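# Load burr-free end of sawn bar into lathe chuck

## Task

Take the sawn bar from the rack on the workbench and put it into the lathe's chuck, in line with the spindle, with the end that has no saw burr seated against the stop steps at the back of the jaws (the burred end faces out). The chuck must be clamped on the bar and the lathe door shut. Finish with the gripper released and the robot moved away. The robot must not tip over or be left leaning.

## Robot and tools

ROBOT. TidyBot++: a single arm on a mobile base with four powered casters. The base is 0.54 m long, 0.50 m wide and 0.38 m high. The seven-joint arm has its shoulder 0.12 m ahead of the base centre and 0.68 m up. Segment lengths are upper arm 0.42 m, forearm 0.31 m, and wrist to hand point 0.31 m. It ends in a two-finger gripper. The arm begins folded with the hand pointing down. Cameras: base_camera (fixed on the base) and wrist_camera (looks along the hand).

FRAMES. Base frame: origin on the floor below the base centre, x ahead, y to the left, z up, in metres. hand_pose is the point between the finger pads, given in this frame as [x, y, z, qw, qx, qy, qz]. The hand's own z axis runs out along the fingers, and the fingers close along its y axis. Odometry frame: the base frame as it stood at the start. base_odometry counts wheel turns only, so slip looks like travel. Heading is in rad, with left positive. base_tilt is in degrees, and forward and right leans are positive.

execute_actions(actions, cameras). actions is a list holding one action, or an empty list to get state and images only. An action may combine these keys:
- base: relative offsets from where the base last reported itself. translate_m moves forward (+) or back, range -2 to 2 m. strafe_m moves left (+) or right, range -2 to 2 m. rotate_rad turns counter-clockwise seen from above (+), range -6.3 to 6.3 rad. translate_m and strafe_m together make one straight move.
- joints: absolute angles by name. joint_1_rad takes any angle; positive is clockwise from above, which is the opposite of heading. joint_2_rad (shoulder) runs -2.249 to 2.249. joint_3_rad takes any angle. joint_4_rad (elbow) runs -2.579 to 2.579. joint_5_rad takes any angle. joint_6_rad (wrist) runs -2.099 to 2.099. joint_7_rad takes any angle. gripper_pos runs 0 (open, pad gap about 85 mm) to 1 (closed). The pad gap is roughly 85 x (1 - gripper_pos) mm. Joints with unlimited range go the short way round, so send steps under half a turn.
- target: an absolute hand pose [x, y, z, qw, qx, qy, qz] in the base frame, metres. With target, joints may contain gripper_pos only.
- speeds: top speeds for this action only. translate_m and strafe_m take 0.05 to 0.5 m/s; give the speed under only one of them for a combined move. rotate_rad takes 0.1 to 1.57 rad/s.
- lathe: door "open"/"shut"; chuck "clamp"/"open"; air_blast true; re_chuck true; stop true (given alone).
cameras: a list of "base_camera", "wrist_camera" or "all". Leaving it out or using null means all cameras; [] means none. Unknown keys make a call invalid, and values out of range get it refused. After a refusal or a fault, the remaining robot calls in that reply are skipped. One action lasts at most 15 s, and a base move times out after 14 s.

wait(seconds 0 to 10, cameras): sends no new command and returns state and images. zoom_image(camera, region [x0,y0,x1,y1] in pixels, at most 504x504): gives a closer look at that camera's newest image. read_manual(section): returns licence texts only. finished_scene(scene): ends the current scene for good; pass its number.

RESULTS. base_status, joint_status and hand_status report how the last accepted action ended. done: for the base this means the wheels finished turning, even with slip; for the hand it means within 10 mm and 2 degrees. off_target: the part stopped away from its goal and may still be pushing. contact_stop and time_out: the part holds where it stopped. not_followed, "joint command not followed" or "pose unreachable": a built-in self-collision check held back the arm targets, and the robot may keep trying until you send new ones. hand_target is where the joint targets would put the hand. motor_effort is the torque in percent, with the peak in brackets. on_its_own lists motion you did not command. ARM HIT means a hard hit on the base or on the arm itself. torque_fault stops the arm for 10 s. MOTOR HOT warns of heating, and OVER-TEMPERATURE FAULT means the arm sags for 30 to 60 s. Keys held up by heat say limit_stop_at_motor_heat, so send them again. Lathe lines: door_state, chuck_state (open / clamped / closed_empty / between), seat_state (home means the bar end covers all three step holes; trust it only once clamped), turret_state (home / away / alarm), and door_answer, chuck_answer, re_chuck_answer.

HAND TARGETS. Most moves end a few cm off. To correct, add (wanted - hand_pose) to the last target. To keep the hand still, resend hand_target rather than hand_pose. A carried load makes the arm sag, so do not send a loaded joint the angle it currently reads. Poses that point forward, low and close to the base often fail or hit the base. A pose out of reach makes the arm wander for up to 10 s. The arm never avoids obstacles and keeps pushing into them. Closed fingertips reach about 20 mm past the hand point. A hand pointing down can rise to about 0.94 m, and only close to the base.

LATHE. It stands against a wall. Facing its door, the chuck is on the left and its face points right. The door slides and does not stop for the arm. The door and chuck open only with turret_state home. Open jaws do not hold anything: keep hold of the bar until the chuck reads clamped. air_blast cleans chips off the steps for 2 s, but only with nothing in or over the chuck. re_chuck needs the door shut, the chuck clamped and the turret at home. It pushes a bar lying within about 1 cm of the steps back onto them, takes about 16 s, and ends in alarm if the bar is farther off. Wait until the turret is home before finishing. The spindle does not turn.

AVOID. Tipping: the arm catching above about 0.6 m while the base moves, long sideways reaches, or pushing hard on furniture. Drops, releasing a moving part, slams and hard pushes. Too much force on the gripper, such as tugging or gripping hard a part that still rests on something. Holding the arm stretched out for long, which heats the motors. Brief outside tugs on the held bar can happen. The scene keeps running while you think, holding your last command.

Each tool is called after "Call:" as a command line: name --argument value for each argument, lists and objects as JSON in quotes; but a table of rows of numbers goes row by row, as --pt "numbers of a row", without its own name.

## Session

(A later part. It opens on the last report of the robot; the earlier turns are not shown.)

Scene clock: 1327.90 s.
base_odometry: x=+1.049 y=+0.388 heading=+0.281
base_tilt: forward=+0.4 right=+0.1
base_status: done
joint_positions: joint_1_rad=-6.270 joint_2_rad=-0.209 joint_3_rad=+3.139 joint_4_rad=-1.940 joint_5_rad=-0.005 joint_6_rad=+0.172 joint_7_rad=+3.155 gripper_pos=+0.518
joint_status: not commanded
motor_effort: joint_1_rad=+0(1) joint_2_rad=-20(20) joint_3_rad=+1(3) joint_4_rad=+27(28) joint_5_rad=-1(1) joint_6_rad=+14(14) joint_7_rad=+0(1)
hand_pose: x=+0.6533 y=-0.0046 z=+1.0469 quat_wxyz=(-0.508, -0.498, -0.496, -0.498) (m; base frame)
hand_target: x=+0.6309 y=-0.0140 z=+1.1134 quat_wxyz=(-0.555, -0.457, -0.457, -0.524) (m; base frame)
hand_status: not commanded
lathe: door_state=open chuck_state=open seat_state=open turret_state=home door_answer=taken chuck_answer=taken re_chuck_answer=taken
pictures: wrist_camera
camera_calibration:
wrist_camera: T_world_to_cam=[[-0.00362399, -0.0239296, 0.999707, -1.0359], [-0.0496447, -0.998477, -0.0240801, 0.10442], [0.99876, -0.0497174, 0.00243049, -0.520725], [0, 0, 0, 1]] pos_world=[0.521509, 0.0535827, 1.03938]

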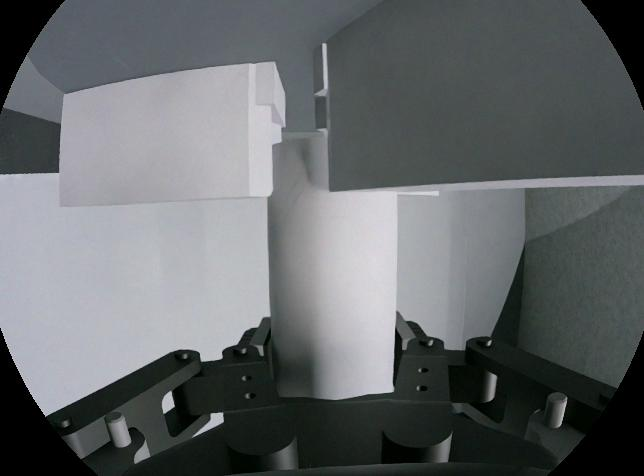

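Call:
execute_actions --actions '[{"base": {"strafe_m": 0.009}, "speeds": {"strafe_m": 0.05}}]' --cameras '["wrist_camera"]'

Call:
zoom_image --camera "wrist_camera" --region '[240, 60, 420, 220]'

Scene clock: 1342.97 s.
base_odometry: x=+1.046 y=+0.397 heading=+0.282
base_tilt: forward=+0.4 right=+0.0
base_status: done
joint_positions: joint_1_rad=-6.268 joint_2_rad=-0.209 joint_3_rad=+3.141 joint_4_rad=-1.940 joint_5_rad=-0.005 joint_6_rad=+0.173 joint_7_rad=+3.155 gripper_pos=+0.518
joint_status: not commanded
motor_effort: joint_1_rad=+0(2) joint_2_rad=-20(21) joint_3_rad=+1(3) joint_4_rad=+27(28) joint_5_rad=-1(2) joint_6_rad=+14(15) joint_7_rad=+0(1)
hand_pose: x=+0.6533 y=-0.0065 z=+1.0470 quat_wxyz=(-0.509, -0.498, -0.495, -0.497) (m; base frame)
hand_target: x=+0.6309 y=-0.0140 z=+1.1134 quat_wxyz=(-0.555, -0.457, -0.457, -0.524) (m; base frame)
hand_status: not commanded
lathe: door_state=open chuck_state=open seat_state=open turret_state=home door_answer=taken chuck_answer=taken re_chuck_answer=taken
pictures: wrist_camera
camera_calibration:
wrist_camera: T_world_to_cam=[[-0.0040481, -0.0243141, 0.999696, -1.03576], [-0.0530581, -0.998291, -0.0244948, 0.105112], [0.998583, -0.0531411, 0.00275113, -0.521052], [0, 0, 0, 1]] pos_world=[0.521698, 0.0520592, 1.03946]

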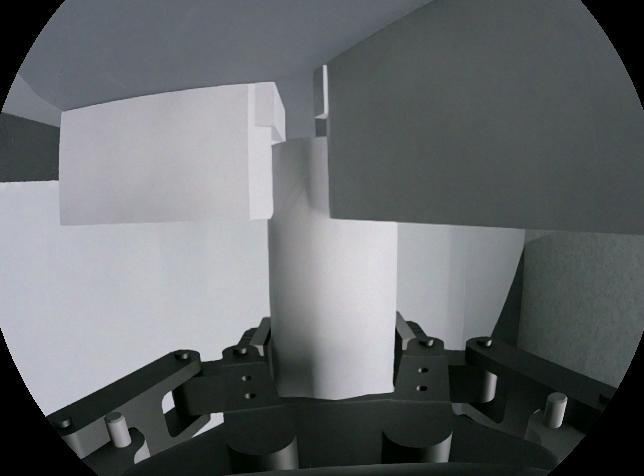

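Scaled by 2.800.

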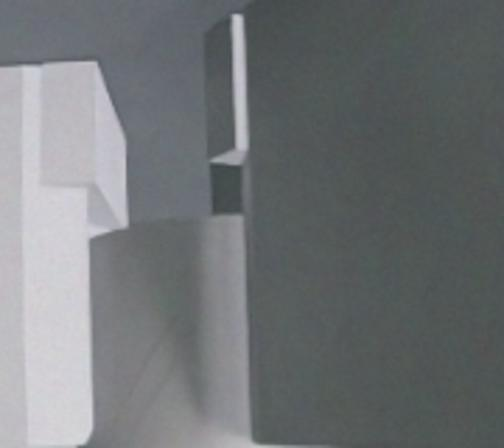

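Call:
execute_actions --actions '[{"base": {"strafe_m": 0.003}, "speeds": {"strafe_m": 0.05}}]' --cameras '["wrist_camera"]'

Scene clock: 1365.73 s.
base_odometry: x=+1.045 y=+0.400 heading=+0.282
base_tilt: forward=+0.4 right=+0.1
base_status: done
joint_positions: joint_1_rad=-6.267 joint_2_rad=-0.209 joint_3_rad=+3.143 joint_4_rad=-1.940 joint_5_rad=-0.005 joint_6_rad=+0.173 joint_7_rad=+3.155 gripper_pos=+0.518
joint_status: not commanded
motor_effort: joint_1_rad=+0(3) joint_2_rad=-21(21) joint_3_rad=+1(4) joint_4_rad=+27(28) joint_5_rad=-1(1) joint_6_rad=+14(14) joint_7_rad=+0(1)
hand_pose: x=+0.6533 y=-0.0079 z=+1.0471 quat_wxyz=(-0.510, -0.499, -0.495, -0.496) (m; base frame)
hand_target: x=+0.6309 y=-0.0140 z=+1.1134 quat_wxyz=(-0.555, -0.457, -0.457, -0.524) (m; base frame)
hand_status: not commanded
lathe: door_state=open chuck_state=open seat_state=open turret_state=home door_answer=taken chuck_answer=taken re_chuck_answer=taken
pictures: wrist_camera
camera_calibration:
wrist_camera: T_world_to_cam=[[-0.00435221, -0.0246052, 0.999688, -1.03567], [-0.0553387, -0.998159, -0.0248085, 0.1056], [0.998458, -0.0554294, 0.00298258, -0.5213], [0, 0, 0, 1]] pos_world=[0.521833, 0.0510275, 1.03952]

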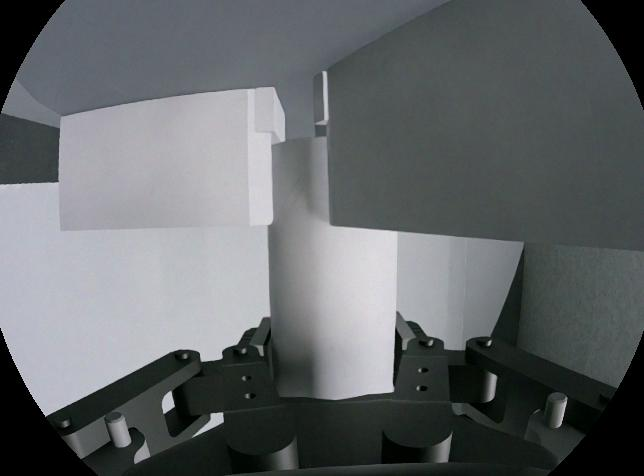

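Call:
zoom_image --camera "wrist_camera" --region '[230, 70, 400, 250]'

Scaled by 2.800.

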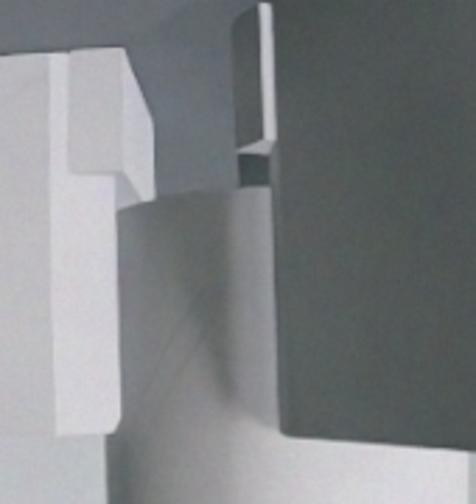

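Call:
execute_actions --actions '[{"base": {"strafe_m": 0.002}, "speeds": {"strafe_m": 0.05}}]' --cameras '["wrist_camera"]'

Call:
zoom_image --camera "wrist_camera" --region '[230, 70, 400, 250]'

Scene clock: 1387.30 s.
base_odometry: x=+1.044 y=+0.402 heading=+0.282
base_tilt: forward=+0.3 right=+0.0
base_status: done
joint_positions: joint_1_rad=-6.267 joint_2_rad=-0.209 joint_3_rad=+3.143 joint_4_rad=-1.940 joint_5_rad=-0.005 joint_6_rad=+0.173 joint_7_rad=+3.155 gripper_pos=+0.518
joint_status: not commanded
motor_effort: joint_1_rad=+0(3) joint_2_rad=-21(21) joint_3_rad=+1(3) joint_4_rad=+27(28) joint_5_rad=-1(1) joint_6_rad=+14(14) joint_7_rad=+0(1)
hand_pose: x=+0.6533 y=-0.0086 z=+1.0471 quat_wxyz=(-0.510, -0.499, -0.494, -0.496) (m; base frame)
hand_target: x=+0.6309 y=-0.0140 z=+1.1134 quat_wxyz=(-0.555, -0.457, -0.457, -0.524) (m; base frame)
hand_status: not commanded
lathe: door_state=open chuck_state=open seat_state=open turret_state=home door_answer=taken chuck_answer=taken re_chuck_answer=taken
pictures: wrist_camera
camera_calibration:
wrist_camera: T_world_to_cam=[[-0.00438544, -0.0247521, 0.999684, -1.03566], [-0.056584, -0.998086, -0.0249608, 0.105852], [0.998388, -0.0566756, 0.00297647, -0.521296], [0, 0, 0, 1]] pos_world=[0.521904, 0.0504702, 1.03953]

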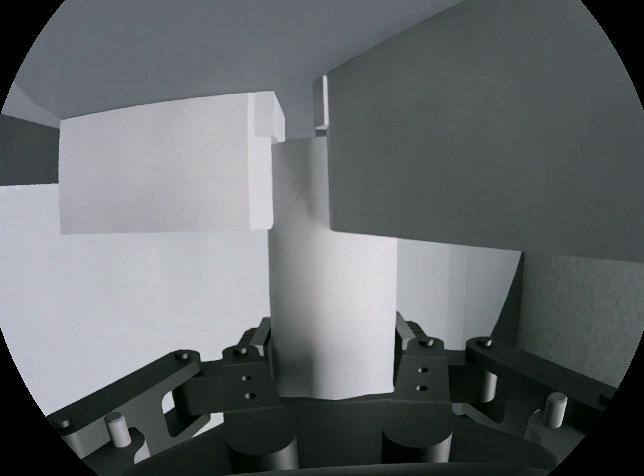

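Scaled by 2.800.

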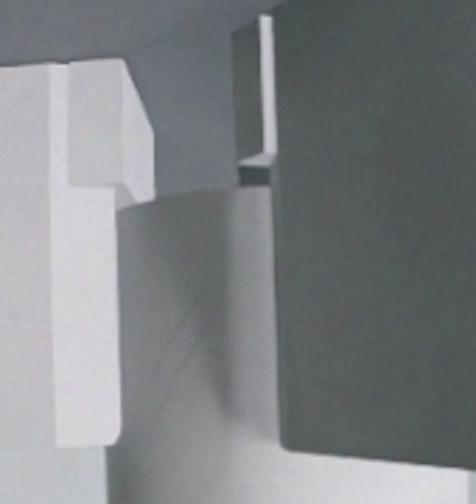

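Call:
execute_actions --actions '[{"base": {"strafe_m": 0.002}, "speeds": {"strafe_m": 0.05}}]' --cameras '["wrist_camera"]'

Call:
zoom_image --camera "wrist_camera" --region '[230, 70, 400, 250]'

Scene clock: 1400.10 s.
base_odometry: x=+1.044 y=+0.404 heading=+0.282
base_tilt: forward=+0.4 right=+0.0
base_status: done
joint_positions: joint_1_rad=-6.266 joint_2_rad=-0.209 joint_3_rad=+3.144 joint_4_rad=-1.940 joint_5_rad=-0.005 joint_6_rad=+0.173 joint_7_rad=+3.155 gripper_pos=+0.518
joint_status: not commanded
motor_effort: joint_1_rad=+0(3) joint_2_rad=-21(22) joint_3_rad=+0(3) joint_4_rad=+26(28) joint_5_rad=-1(2) joint_6_rad=+14(14) joint_7_rad=+0(1)
hand_pose: x=+0.6533 y=-0.0093 z=+1.0471 quat_wxyz=(-0.510, -0.500, -0.494, -0.496) (m; base frame)
hand_target: x=+0.6309 y=-0.0140 z=+1.1134 quat_wxyz=(-0.555, -0.457, -0.457, -0.524) (m; base frame)
hand_status: not commanded
lathe: door_state=open chuck_state=open seat_state=open turret_state=home door_answer=taken chuck_answer=taken re_chuck_answer=taken
pictures: wrist_camera
camera_calibration:
wrist_camera: T_world_to_cam=[[-0.00445123, -0.0249043, 0.99968, -1.03564], [-0.0578574, -0.998009, -0.0251203, 0.106113], [0.998315, -0.0579507, 0.00300146, -0.521323], [0, 0, 0, 1]] pos_world=[0.521974, 0.049899, 1.03954]

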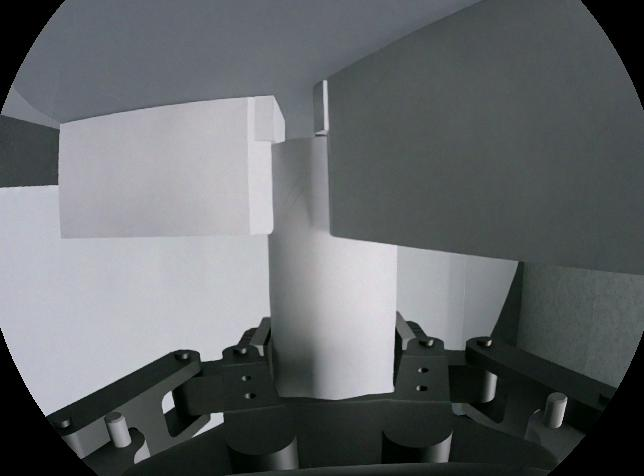

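Scaled by 2.800.

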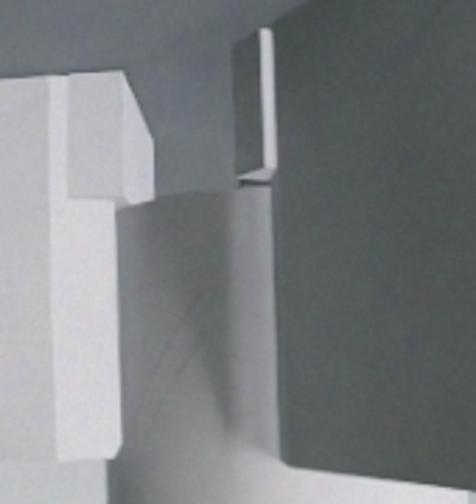

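Call:
execute_actions --actions '[{"base": {"strafe_m": 0.002}, "speeds": {"strafe_m": 0.05}}]' --cameras '["wrist_camera"]'

Call:
zoom_image --camera "wrist_camera" --region '[230, 70, 400, 250]'

Scene clock: 1411.57 s.
base_odometry: x=+1.043 y=+0.406 heading=+0.282
base_tilt: forward=+0.4 right=+0.1
base_status: done
joint_positions: joint_1_rad=-6.265 joint_2_rad=-0.209 joint_3_rad=+3.146 joint_4_rad=-1.940 joint_5_rad=-0.005 joint_6_rad=+0.173 joint_7_rad=+3.155 gripper_pos=+0.518
joint_status: not commanded
motor_effort: joint_1_rad=+0(3) joint_2_rad=-21(22) joint_3_rad=+0(3) joint_4_rad=+27(28) joint_5_rad=-1(1) joint_6_rad=+14(14) joint_7_rad=+0(1)
hand_pose: x=+0.6532 y=-0.0111 z=+1.0471 quat_wxyz=(-0.511, -0.501, -0.493, -0.495) (m; base frame)
hand_target: x=+0.6309 y=-0.0140 z=+1.1134 quat_wxyz=(-0.555, -0.457, -0.457, -0.524) (m; base frame)
hand_status: not commanded
lathe: door_state=open chuck_state=open seat_state=open turret_state=home door_answer=taken chuck_answer=taken re_chuck_answer=taken
pictures: wrist_camera
camera_calibration:
wrist_camera: T_world_to_cam=[[-0.00462802, -0.0252171, 0.999671, -1.03559], [-0.0609884, -0.997814, -0.0254526, 0.106714], [0.998128, -0.0610861, 0.00307995, -0.521404], [0, 0, 0, 1]] pos_world=[0.522144, 0.0485155, 1.03957]

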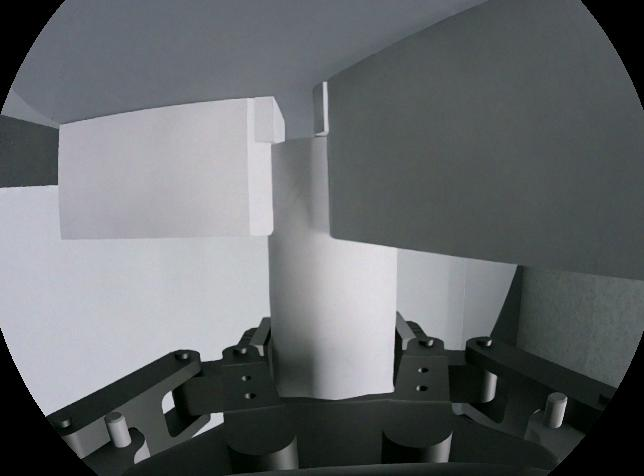

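Scaled by 2.800.

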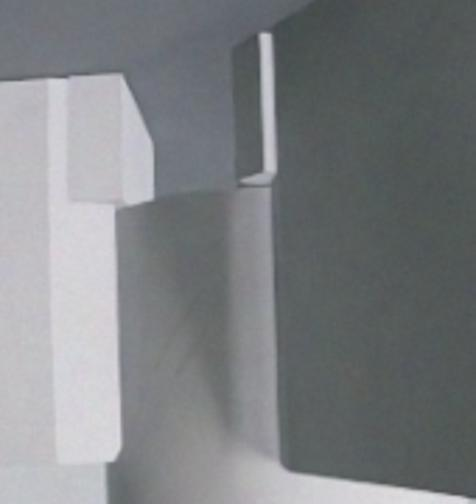

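Call:
execute_actions --actions '[{"lathe": {"chuck": "clamp"}}]' --cameras '["wrist_camera"]'

Scene clock: 1417.53 s.
base_odometry: x=+1.043 y=+0.406 heading=+0.282
base_tilt: forward=+0.4 right=+0.1
base_status: not commanded
joint_positions: joint_1_rad=-6.265 joint_2_rad=-0.209 joint_3_rad=+3.146 joint_4_rad=-1.940 joint_5_rad=-0.005 joint_6_rad=+0.175 joint_7_rad=+3.155 gripper_pos=+0.518
joint_status: not commanded
motor_effort: joint_1_rad=-1(1) joint_2_rad=-23(23) joint_3_rad=+0(1) joint_4_rad=+26(27) joint_5_rad=-1(1) joint_6_rad=+13(14) joint_7_rad=+0(1)
hand_pose: x=+0.6532 y=-0.0111 z=+1.0476 quat_wxyz=(-0.511, -0.500, -0.493, -0.496) (m; base frame)
hand_target: x=+0.6309 y=-0.0140 z=+1.1134 quat_wxyz=(-0.555, -0.457, -0.457, -0.524) (m; base frame)
hand_status: not commanded
lathe: door_state=open chuck_state=between seat_state=open turret_state=home door_answer=taken chuck_answer=taken re_chuck_answer=taken
pictures: wrist_camera
camera_calibration:
wrist_camera: T_world_to_cam=[[-0.00633194, -0.0251777, 0.999663, -1.035], [-0.0609541, -0.997814, -0.0255172, 0.10677], [0.99812, -0.0610952, 0.00478342, -0.523179], [0, 0, 0, 1]] pos_world=[0.52215, 0.0485137, 1.03987]

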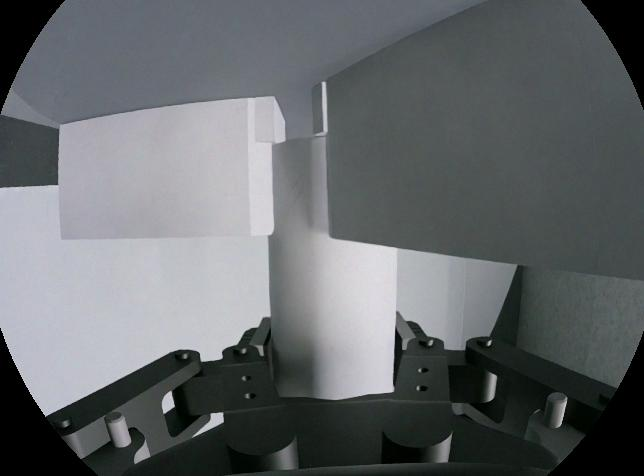

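Call:
wait --seconds 1.5 --cameras '["wrist_camera"]'

Call:
zoom_image --camera "wrist_camera" --region '[230, 70, 400, 250]'

Scene clock: 1422.07 s.
base_odometry: x=+1.043 y=+0.406 heading=+0.282
base_tilt: forward=+0.4 right=+0.1
base_status: not commanded
joint_positions: joint_1_rad=-6.265 joint_2_rad=-0.201 joint_3_rad=+3.146 joint_4_rad=-1.936 joint_5_rad=+0.003 joint_6_rad=+0.184 joint_7_rad=+3.161 gripper_pos=+0.519
joint_status: not commanded
motor_effort: joint_1_rad=+0(1) joint_2_rad=-25(23) joint_3_rad=+1(1) joint_4_rad=+23(27) joint_5_rad=-3(1) joint_6_rad=+12(14) joint_7_rad=-2(1)
hand_pose: x=+0.6562 y=-0.0110 z=+1.0493 quat_wxyz=(-0.516, -0.495, -0.494, -0.494) (m; base frame)
hand_target: x=+0.6309 y=-0.0140 z=+1.1134 quat_wxyz=(-0.555, -0.457, -0.457, -0.524) (m; base frame)
hand_status: not commanded
wait: 1.50 s; at rest from the start
lathe: door_state=open chuck_state=clamped seat_state=open turret_state=home door_answer=taken chuck_answer=taken re_chuck_answer=taken
pictures: wrist_camera
camera_calibration:
wrist_camera: T_world_to_cam=[[-0.0122253, -0.012451, 0.999848, -1.03282], [-0.0600925, -0.998106, -0.0131641, 0.0936381], [0.998118, -0.0602443, 0.011454, -0.53308], [0, 0, 0, 1]] pos_world=[0.525077, 0.0484862, 1.04]

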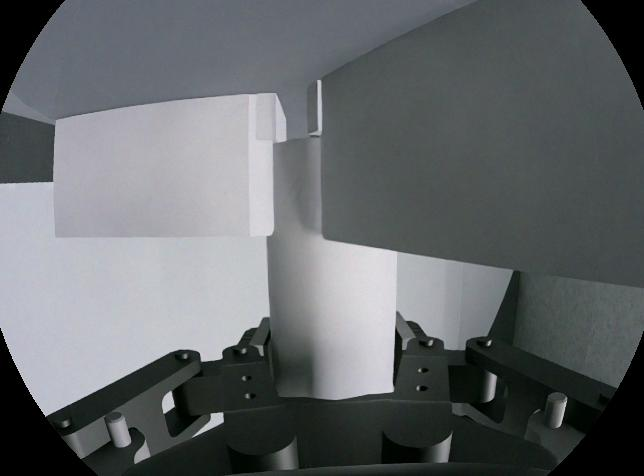

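Scaled by 2.800.

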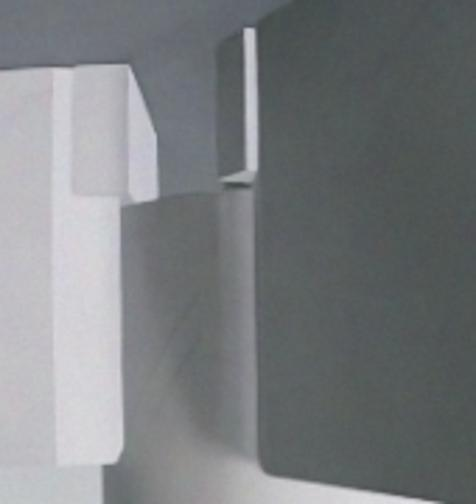

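Call:
execute_actions --actions '[{"joints": {"gripper_pos": 0.0}}]' --cameras '["wrist_camera"]'

Scene clock: 1430.20 s.
base_odometry: x=+1.043 y=+0.406 heading=+0.282
base_tilt: forward=+0.3 right=+0.0
base_status: not commanded
joint_positions: joint_1_rad=-6.265 joint_2_rad=-0.231 joint_3_rad=+3.146 joint_4_rad=-1.936 joint_5_rad=+0.003 joint_6_rad=+0.194 joint_7_rad=+3.161 gripper_pos=+0.000
joint_status: all done
motor_effort: joint_1_rad=+0(1) joint_2_rad=-16(27) joint_3_rad=+1(2) joint_4_rad=+24(27) joint_5_rad=-1(3) joint_6_rad=+11(14) joint_7_rad=+0(2)
hand_pose: x=+0.6449 y=-0.0107 z=+1.0683 quat_wxyz=(-0.526, -0.485, -0.484, -0.504) (m; base frame)
hand_target: x=+0.6309 y=-0.0140 z=+1.1134 quat_wxyz=(-0.555, -0.457, -0.457, -0.524) (m; base frame)
hand_status: not commanded
lathe: door_state=open chuck_state=clamped seat_state=open turret_state=home door_answer=taken chuck_answer=taken re_chuck_answer=taken
pictures: wrist_camera
camera_calibration:
wrist_camera: T_world_to_cam=[[-0.052196, -0.0116691, 0.998569, -1.02477], [-0.0595163, -0.998118, -0.0147748, 0.0947745], [0.996862, -0.0602023, 0.0514033, -0.563886], [0, 0, 0, 1]] pos_world=[0.514268, 0.0486908, 1.05369]

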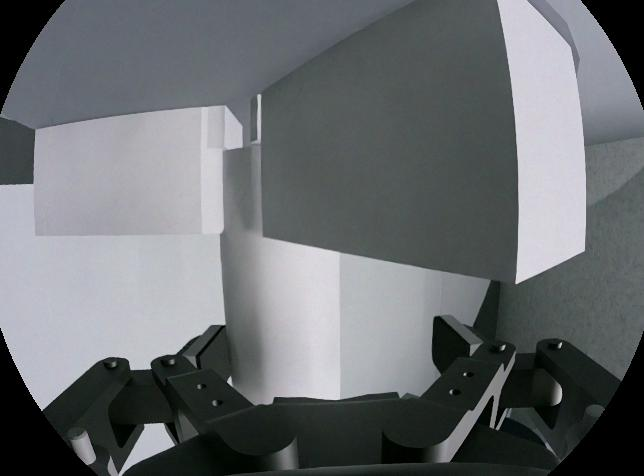

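Call:
execute_actions --actions '[{"joints": {"joint_2_rad": -0.235, "joint_4_rad": -1.925, "joint_6_rad": 0.18}}]' --cameras '["wrist_camera"]'

Scene clock: 1448.07 s.
base_odometry: x=+1.043 y=+0.406 heading=+0.282
base_tilt: forward=+0.4 right=+0.0
base_status: not commanded
joint_positions: joint_1_rad=-6.265 joint_2_rad=-0.231 joint_3_rad=+3.146 joint_4_rad=-1.936 joint_5_rad=+0.003 joint_6_rad=+0.183 joint_7_rad=+3.161 gripper_pos=+0.000
joint_status: all done
motor_effort: joint_1_rad=+0(1) joint_2_rad=-13(16) joint_3_rad=+1(2) joint_4_rad=+21(24) joint_5_rad=-1(1) joint_6_rad=+8(11) joint_7_rad=+0(0)
hand_pose: x=+0.6452 y=-0.0108 z=+1.0645 quat_wxyz=(-0.523, -0.488, -0.487, -0.501) (m; base frame)
hand_target: x=+0.6437 y=-0.0144 z=+1.0725 quat_wxyz=(-0.530, -0.485, -0.484, -0.500) (m; base frame)
hand_status: not commanded
lathe: door_state=open chuck_state=clamped seat_state=open turret_state=home door_answer=taken chuck_answer=taken re_chuck_answer=taken
pictures: wrist_camera
camera_calibration:
wrist_camera: T_world_to_cam=[[-0.0402566, -0.0119331, 0.999118, -1.0293], [-0.0597093, -0.998113, -0.0143269, 0.094373], [0.997404, -0.0602334, 0.0394681, -0.551652], [0, 0, 0, 1]] pos_world=[0.514418, 0.0486843, 1.05152]

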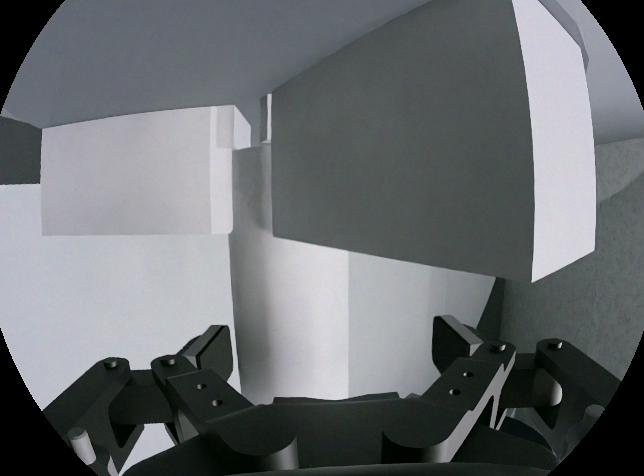

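Call:
execute_actions --actions '[{"joints": {"joint_2_rad": -0.24, "joint_4_rad": -1.955, "joint_6_rad": 0.15}}]' --cameras '["wrist_camera"]'

Scene clock: 1456.50 s.
base_odometry: x=+1.043 y=+0.406 heading=+0.282
base_tilt: forward=+0.4 right=+0.0
base_status: not commanded
joint_positions: joint_1_rad=-6.265 joint_2_rad=-0.231 joint_3_rad=+3.146 joint_4_rad=-1.949 joint_5_rad=+0.003 joint_6_rad=+0.177 joint_7_rad=+3.161 gripper_pos=+0.000
joint_status: all done
motor_effort: joint_1_rad=+1(1) joint_2_rad=-13(14) joint_3_rad=+1(1) joint_4_rad=+21(22) joint_5_rad=-1(1) joint_6_rad=+8(10) joint_7_rad=+0(0)
hand_pose: x=+0.6448 y=-0.0107 z=+1.0543 quat_wxyz=(-0.518, -0.493, -0.492, -0.496) (m; base frame)
hand_target: x=+0.6412 y=-0.0143 z=+1.0472 quat_wxyz=(-0.516, -0.499, -0.498, -0.487) (m; base frame)
hand_status: not commanded
lathe: door_state=open chuck_state=clamped seat_state=open turret_state=home door_answer=taken chuck_answer=taken re_chuck_answer=taken
pictures: wrist_camera
camera_calibration:
wrist_camera: T_world_to_cam=[[-0.0213433, -0.0123592, 0.999696, -1.03196], [-0.0599692, -0.998107, -0.0136199, 0.0936405], [0.997972, -0.0602417, 0.0205617, -0.531294], [0, 0, 0, 1]] pos_world=[0.513807, 0.048703, 1.04385]

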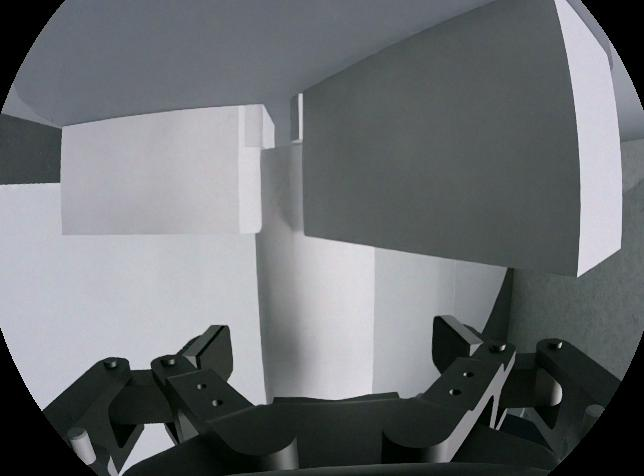

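Call:
execute_actions --actions '[{"base": {"translate_m": -0.4}, "speeds": {"translate_m": 0.35}}]'

Scene clock: 1479.43 s.
base_odometry: x=+0.659 y=+0.295 heading=+0.282
base_tilt: forward=+0.3 right=+0.0
base_status: done
joint_positions: joint_1_rad=-6.265 joint_2_rad=-0.235 joint_3_rad=+3.146 joint_4_rad=-1.949 joint_5_rad=+0.003 joint_6_rad=+0.177 joint_7_rad=+3.161 gripper_pos=+0.000
joint_status: not commanded
motor_effort: joint_1_rad=+0(1) joint_2_rad=-13(17) joint_3_rad=+1(2) joint_4_rad=+21(22) joint_5_rad=-1(1) joint_6_rad=+9(9) joint_7_rad=+0(0)
hand_pose: x=+0.6434 y=-0.0107 z=+1.0564 quat_wxyz=(-0.519, -0.492, -0.491, -0.497) (m; base frame)
hand_target: x=+0.6412 y=-0.0143 z=+1.0472 quat_wxyz=(-0.516, -0.499, -0.498, -0.487) (m; base frame)
hand_status: not commanded
lathe: door_state=open chuck_state=clamped seat_state=open turret_state=home door_answer=taken chuck_answer=taken re_chuck_answer=taken
pictures: base_camera, wrist_camera
camera_calibration:
wrist_camera: T_world_to_cam=[[-0.0251911, -0.0122875, 0.999607, -1.03144], [-0.0599165, -0.998108, -0.013779, 0.0937427], [0.997885, -0.0602401, 0.0244072, -0.533906], [0, 0, 0, 1]] pos_world=[0.51241, 0.048729, 1.04536]

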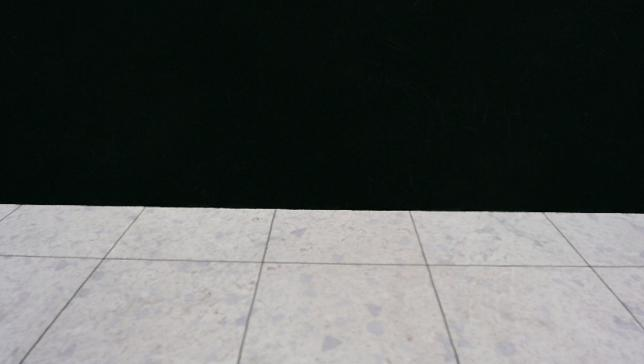

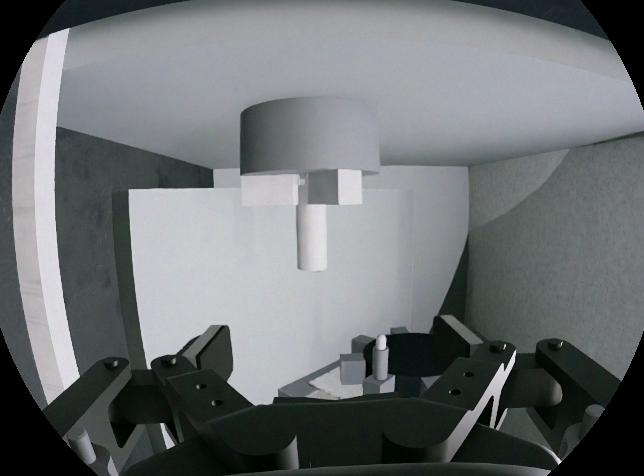

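Call:
execute_actions --actions '[{"base": {"translate_m": -0.25}}]'

Scene clock: 1486.40 s.
base_odometry: x=+0.418 y=+0.225 heading=+0.282
base_tilt: forward=+0.3 right=+0.0
base_status: done
joint_positions: joint_1_rad=-6.265 joint_2_rad=-0.241 joint_3_rad=+3.146 joint_4_rad=-1.949 joint_5_rad=+0.003 joint_6_rad=+0.177 joint_7_rad=+3.161 gripper_pos=+0.000
joint_status: not commanded
motor_effort: joint_1_rad=+1(1) joint_2_rad=-13(16) joint_3_rad=+1(2) joint_4_rad=+21(22) joint_5_rad=-1(1) joint_6_rad=+9(9) joint_7_rad=+0(1)
hand_pose: x=+0.6409 y=-0.0107 z=+1.0598 quat_wxyz=(-0.521, -0.490, -0.490, -0.499) (m; base frame)
hand_target: x=+0.6412 y=-0.0143 z=+1.0472 quat_wxyz=(-0.516, -0.499, -0.498, -0.487) (m; base frame)
hand_status: not commanded
lathe: door_state=open chuck_state=clamped seat_state=open turret_state=home door_answer=taken chuck_answer=taken re_chuck_answer=taken
pictures: base_camera, wrist_camera
camera_calibration:
wrist_camera: T_world_to_cam=[[-0.0316817, -0.0121665, 0.999424, -1.03055], [-0.0598262, -0.99811, -0.014047, 0.0939147], [0.997706, -0.0602367, 0.0308939, -0.538307], [0, 0, 0, 1]] pos_world=[0.510041, 0.0487731, 1.0479]

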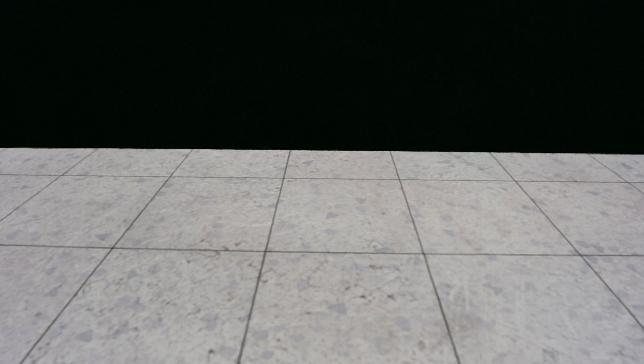

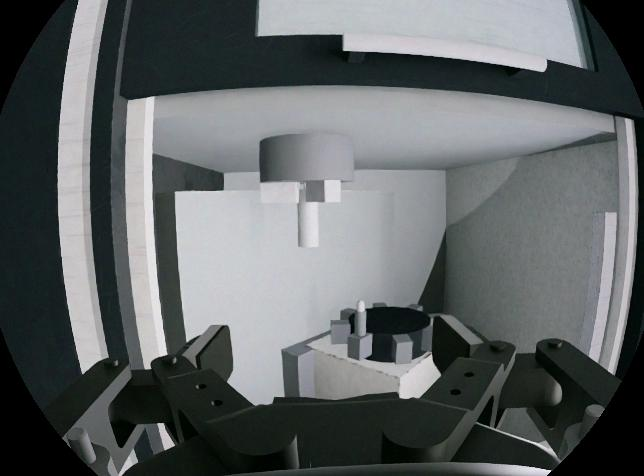

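Call:
execute_actions --actions '[{"lathe": {"door": "shut"}}]' --cameras '["wrist_camera"]'

Call:
wait --seconds 5 --cameras '["wrist_camera"]'

Scene clock: 1490.93 s.
base_odometry: x=+0.418 y=+0.225 heading=+0.282
base_tilt: forward=+0.4 right=+0.0
base_status: not commanded
joint_positions: joint_1_rad=-6.265 joint_2_rad=-0.241 joint_3_rad=+3.146 joint_4_rad=-1.949 joint_5_rad=+0.003 joint_6_rad=+0.177 joint_7_rad=+3.161 gripper_pos=+0.000
joint_status: not commanded
motor_effort: joint_1_rad=+0(1) joint_2_rad=-13(13) joint_3_rad=+1(1) joint_4_rad=+21(22) joint_5_rad=-1(1) joint_6_rad=+9(9) joint_7_rad=+0(0)
hand_pose: x=+0.6409 y=-0.0107 z=+1.0598 quat_wxyz=(-0.521, -0.490, -0.490, -0.499) (m; base frame)
hand_target: x=+0.6412 y=-0.0143 z=+1.0472 quat_wxyz=(-0.516, -0.499, -0.498, -0.487) (m; base frame)
hand_status: not commanded
lathe: door_state=between chuck_state=clamped seat_state=open turret_state=home door_answer=taken chuck_answer=taken re_chuck_answer=taken
pictures: wrist_camera
camera_calibration:
wrist_camera: T_world_to_cam=[[-0.0316817, -0.0121665, 0.999424, -1.03055], [-0.0598262, -0.99811, -0.014047, 0.0939147], [0.997706, -0.0602367, 0.0308939, -0.538307], [0, 0, 0, 1]] pos_world=[0.510041, 0.0487731, 1.0479]

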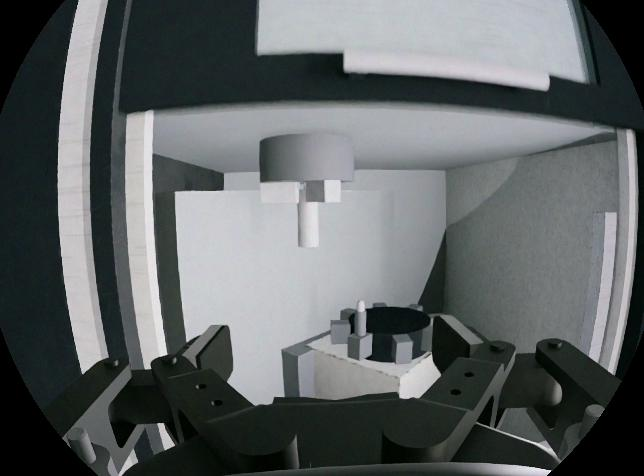

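Scene clock: 1495.93 s.
base_odometry: x=+0.418 y=+0.225 heading=+0.282
base_tilt: forward=+0.4 right=+0.0
base_status: not commanded
joint_positions: joint_1_rad=-6.265 joint_2_rad=-0.241 joint_3_rad=+3.146 joint_4_rad=-1.949 joint_5_rad=+0.003 joint_6_rad=+0.177 joint_7_rad=+3.161 gripper_pos=+0.000
joint_status: not commanded
motor_effort: joint_1_rad=+0(1) joint_2_rad=-13(13) joint_3_rad=+1(1) joint_4_rad=+21(22) joint_5_rad=-1(1) joint_6_rad=+9(9) joint_7_rad=+0(0)
hand_pose: x=+0.6409 y=-0.0107 z=+1.0598 quat_wxyz=(-0.521, -0.490, -0.490, -0.499) (m; base frame)
hand_target: x=+0.6412 y=-0.0143 z=+1.0472 quat_wxyz=(-0.516, -0.499, -0.498, -0.487) (m; base frame)
hand_status: not commanded
wait: 5.00 s; at rest by 0.27 s
lathe: door_state=shut chuck_state=clamped seat_state=open turret_state=home door_answer=taken chuck_answer=taken re_chuck_answer=taken
pictures: wrist_camera
camera_calibration:
wrist_camera: T_world_to_cam=[[-0.0316817, -0.0121665, 0.999424, -1.03055], [-0.0598262, -0.99811, -0.014047, 0.0939147], [0.997706, -0.0602367, 0.0308939, -0.538307], [0, 0, 0, 1]] pos_world=[0.510041, 0.0487731, 1.0479]

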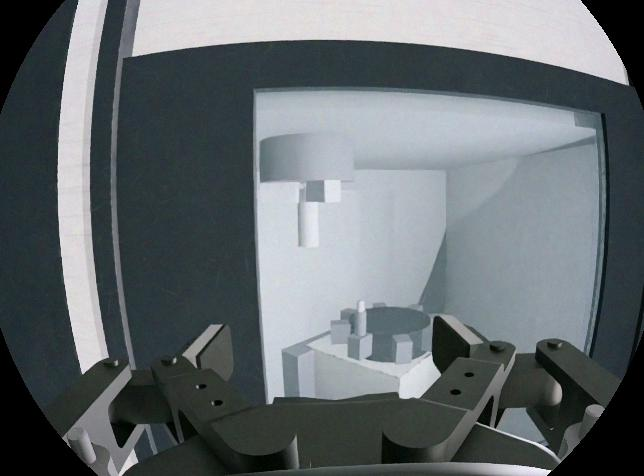

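Call:
execute_actions --actions '[{"lathe": {"re_chuck": true}}]' --cameras '[]'

Call:
wait --seconds 10 --cameras '["wrist_camera"]'

Call:
wait --seconds 9 --cameras '["wrist_camera"]'

Scene clock: 1501.83 s.
base_odometry: x=+0.418 y=+0.225 heading=+0.282
base_tilt: forward=+0.4 right=+0.0
base_status: not commanded
joint_positions: joint_1_rad=-6.265 joint_2_rad=-0.241 joint_3_rad=+3.146 joint_4_rad=-1.949 joint_5_rad=+0.003 joint_6_rad=+0.177 joint_7_rad=+3.161 gripper_pos=+0.000
joint_status: not commanded
motor_effort: joint_1_rad=+1(1) joint_2_rad=-13(13) joint_3_rad=+1(2) joint_4_rad=+21(21) joint_5_rad=-1(1) joint_6_rad=+9(9) joint_7_rad=+0(0)
hand_pose: x=+0.6409 y=-0.0107 z=+1.0598 quat_wxyz=(-0.521, -0.490, -0.490, -0.499) (m; base frame)
hand_target: x=+0.6412 y=-0.0143 z=+1.0472 quat_wxyz=(-0.516, -0.499, -0.498, -0.487) (m; base frame)
hand_status: not commanded
lathe: door_state=shut chuck_state=clamped seat_state=open turret_state=away door_answer=taken chuck_answer=taken re_chuck_answer=taken
pictures: none
No camera images: "cameras" was empty.

Scene clock: 1511.83 s.
base_odometry: x=+0.418 y=+0.225 heading=+0.282
base_tilt: forward=+0.4 right=+0.1
base_status: not commanded
joint_positions: joint_1_rad=-6.265 joint_2_rad=-0.241 joint_3_rad=+3.146 joint_4_rad=-1.949 joint_5_rad=+0.003 joint_6_rad=+0.177 joint_7_rad=+3.161 gripper_pos=+0.000
joint_status: not commanded
motor_effort: joint_1_rad=+0(1) joint_2_rad=-12(13) joint_3_rad=+1(2) joint_4_rad=+21(21) joint_5_rad=-1(1) joint_6_rad=+9(9) joint_7_rad=+0(0)
hand_pose: x=+0.6409 y=-0.0107 z=+1.0598 quat_wxyz=(-0.521, -0.490, -0.490, -0.499) (m; base frame)
hand_target: x=+0.6412 y=-0.0143 z=+1.0472 quat_wxyz=(-0.516, -0.499, -0.498, -0.487) (m; base frame)
hand_status: not commanded
wait: 10.00 s; at rest by 0.27 s
lathe: door_state=shut chuck_state=clamped seat_state=home turret_state=away door_answer=taken chuck_answer=taken re_chuck_answer=taken
pictures: wrist_camera
camera_calibration:
wrist_camera: T_world_to_cam=[[-0.0316817, -0.0121665, 0.999424, -1.03055], [-0.0598262, -0.99811, -0.014047, 0.0939147], [0.997706, -0.0602367, 0.0308939, -0.538307], [0, 0, 0, 1]] pos_world=[0.510041, 0.0487731, 1.0479]

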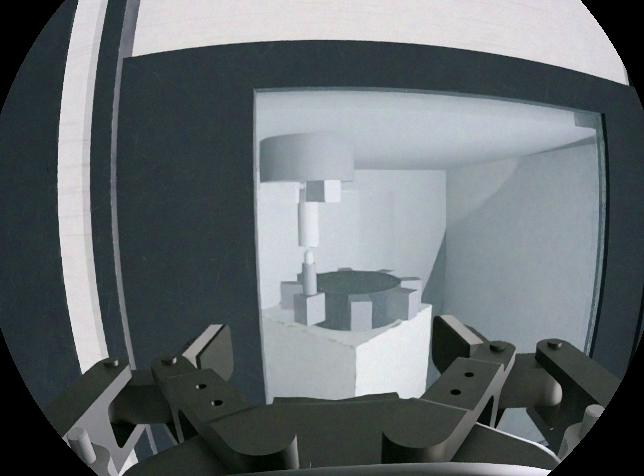

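Scene clock: 1520.83 s.
base_odometry: x=+0.418 y=+0.225 heading=+0.282
base_tilt: forward=+0.4 right=+0.0
base_status: not commanded
joint_positions: joint_1_rad=-6.265 joint_2_rad=-0.241 joint_3_rad=+3.146 joint_4_rad=-1.949 joint_5_rad=+0.003 joint_6_rad=+0.177 joint_7_rad=+3.161 gripper_pos=+0.000
joint_status: not commanded
motor_effort: joint_1_rad=+1(1) joint_2_rad=-13(13) joint_3_rad=+1(2) joint_4_rad=+22(21) joint_5_rad=-1(1) joint_6_rad=+9(9) joint_7_rad=+0(0)
hand_pose: x=+0.6409 y=-0.0107 z=+1.0598 quat_wxyz=(-0.521, -0.490, -0.490, -0.499) (m; base frame)
hand_target: x=+0.6412 y=-0.0143 z=+1.0472 quat_wxyz=(-0.516, -0.499, -0.498, -0.487) (m; base frame)
hand_status: not commanded
wait: 9.00 s; at rest by 0.27 s
lathe: door_state=shut chuck_state=clamped seat_state=home turret_state=home door_answer=taken chuck_answer=taken re_chuck_answer=taken
pictures: wrist_camera
camera_calibration:
wrist_camera: T_world_to_cam=[[-0.0316817, -0.0121665, 0.999424, -1.03055], [-0.0598262, -0.99811, -0.014047, 0.0939147], [0.997706, -0.0602367, 0.0308939, -0.538307], [0, 0, 0, 1]] pos_world=[0.510041, 0.0487731, 1.0479]

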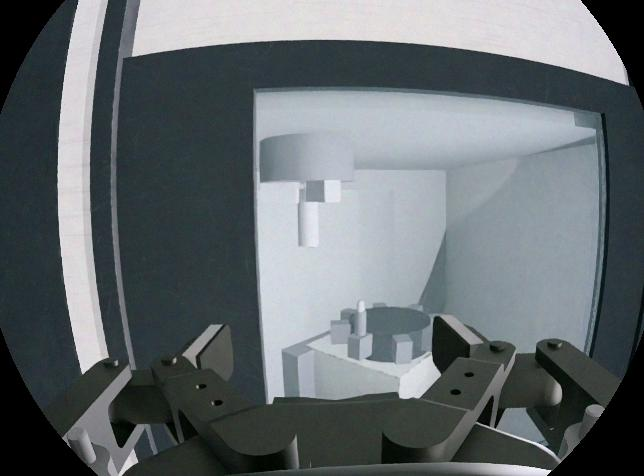

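Call:
finished_scene --scene 1

The scene is finished: the task was done.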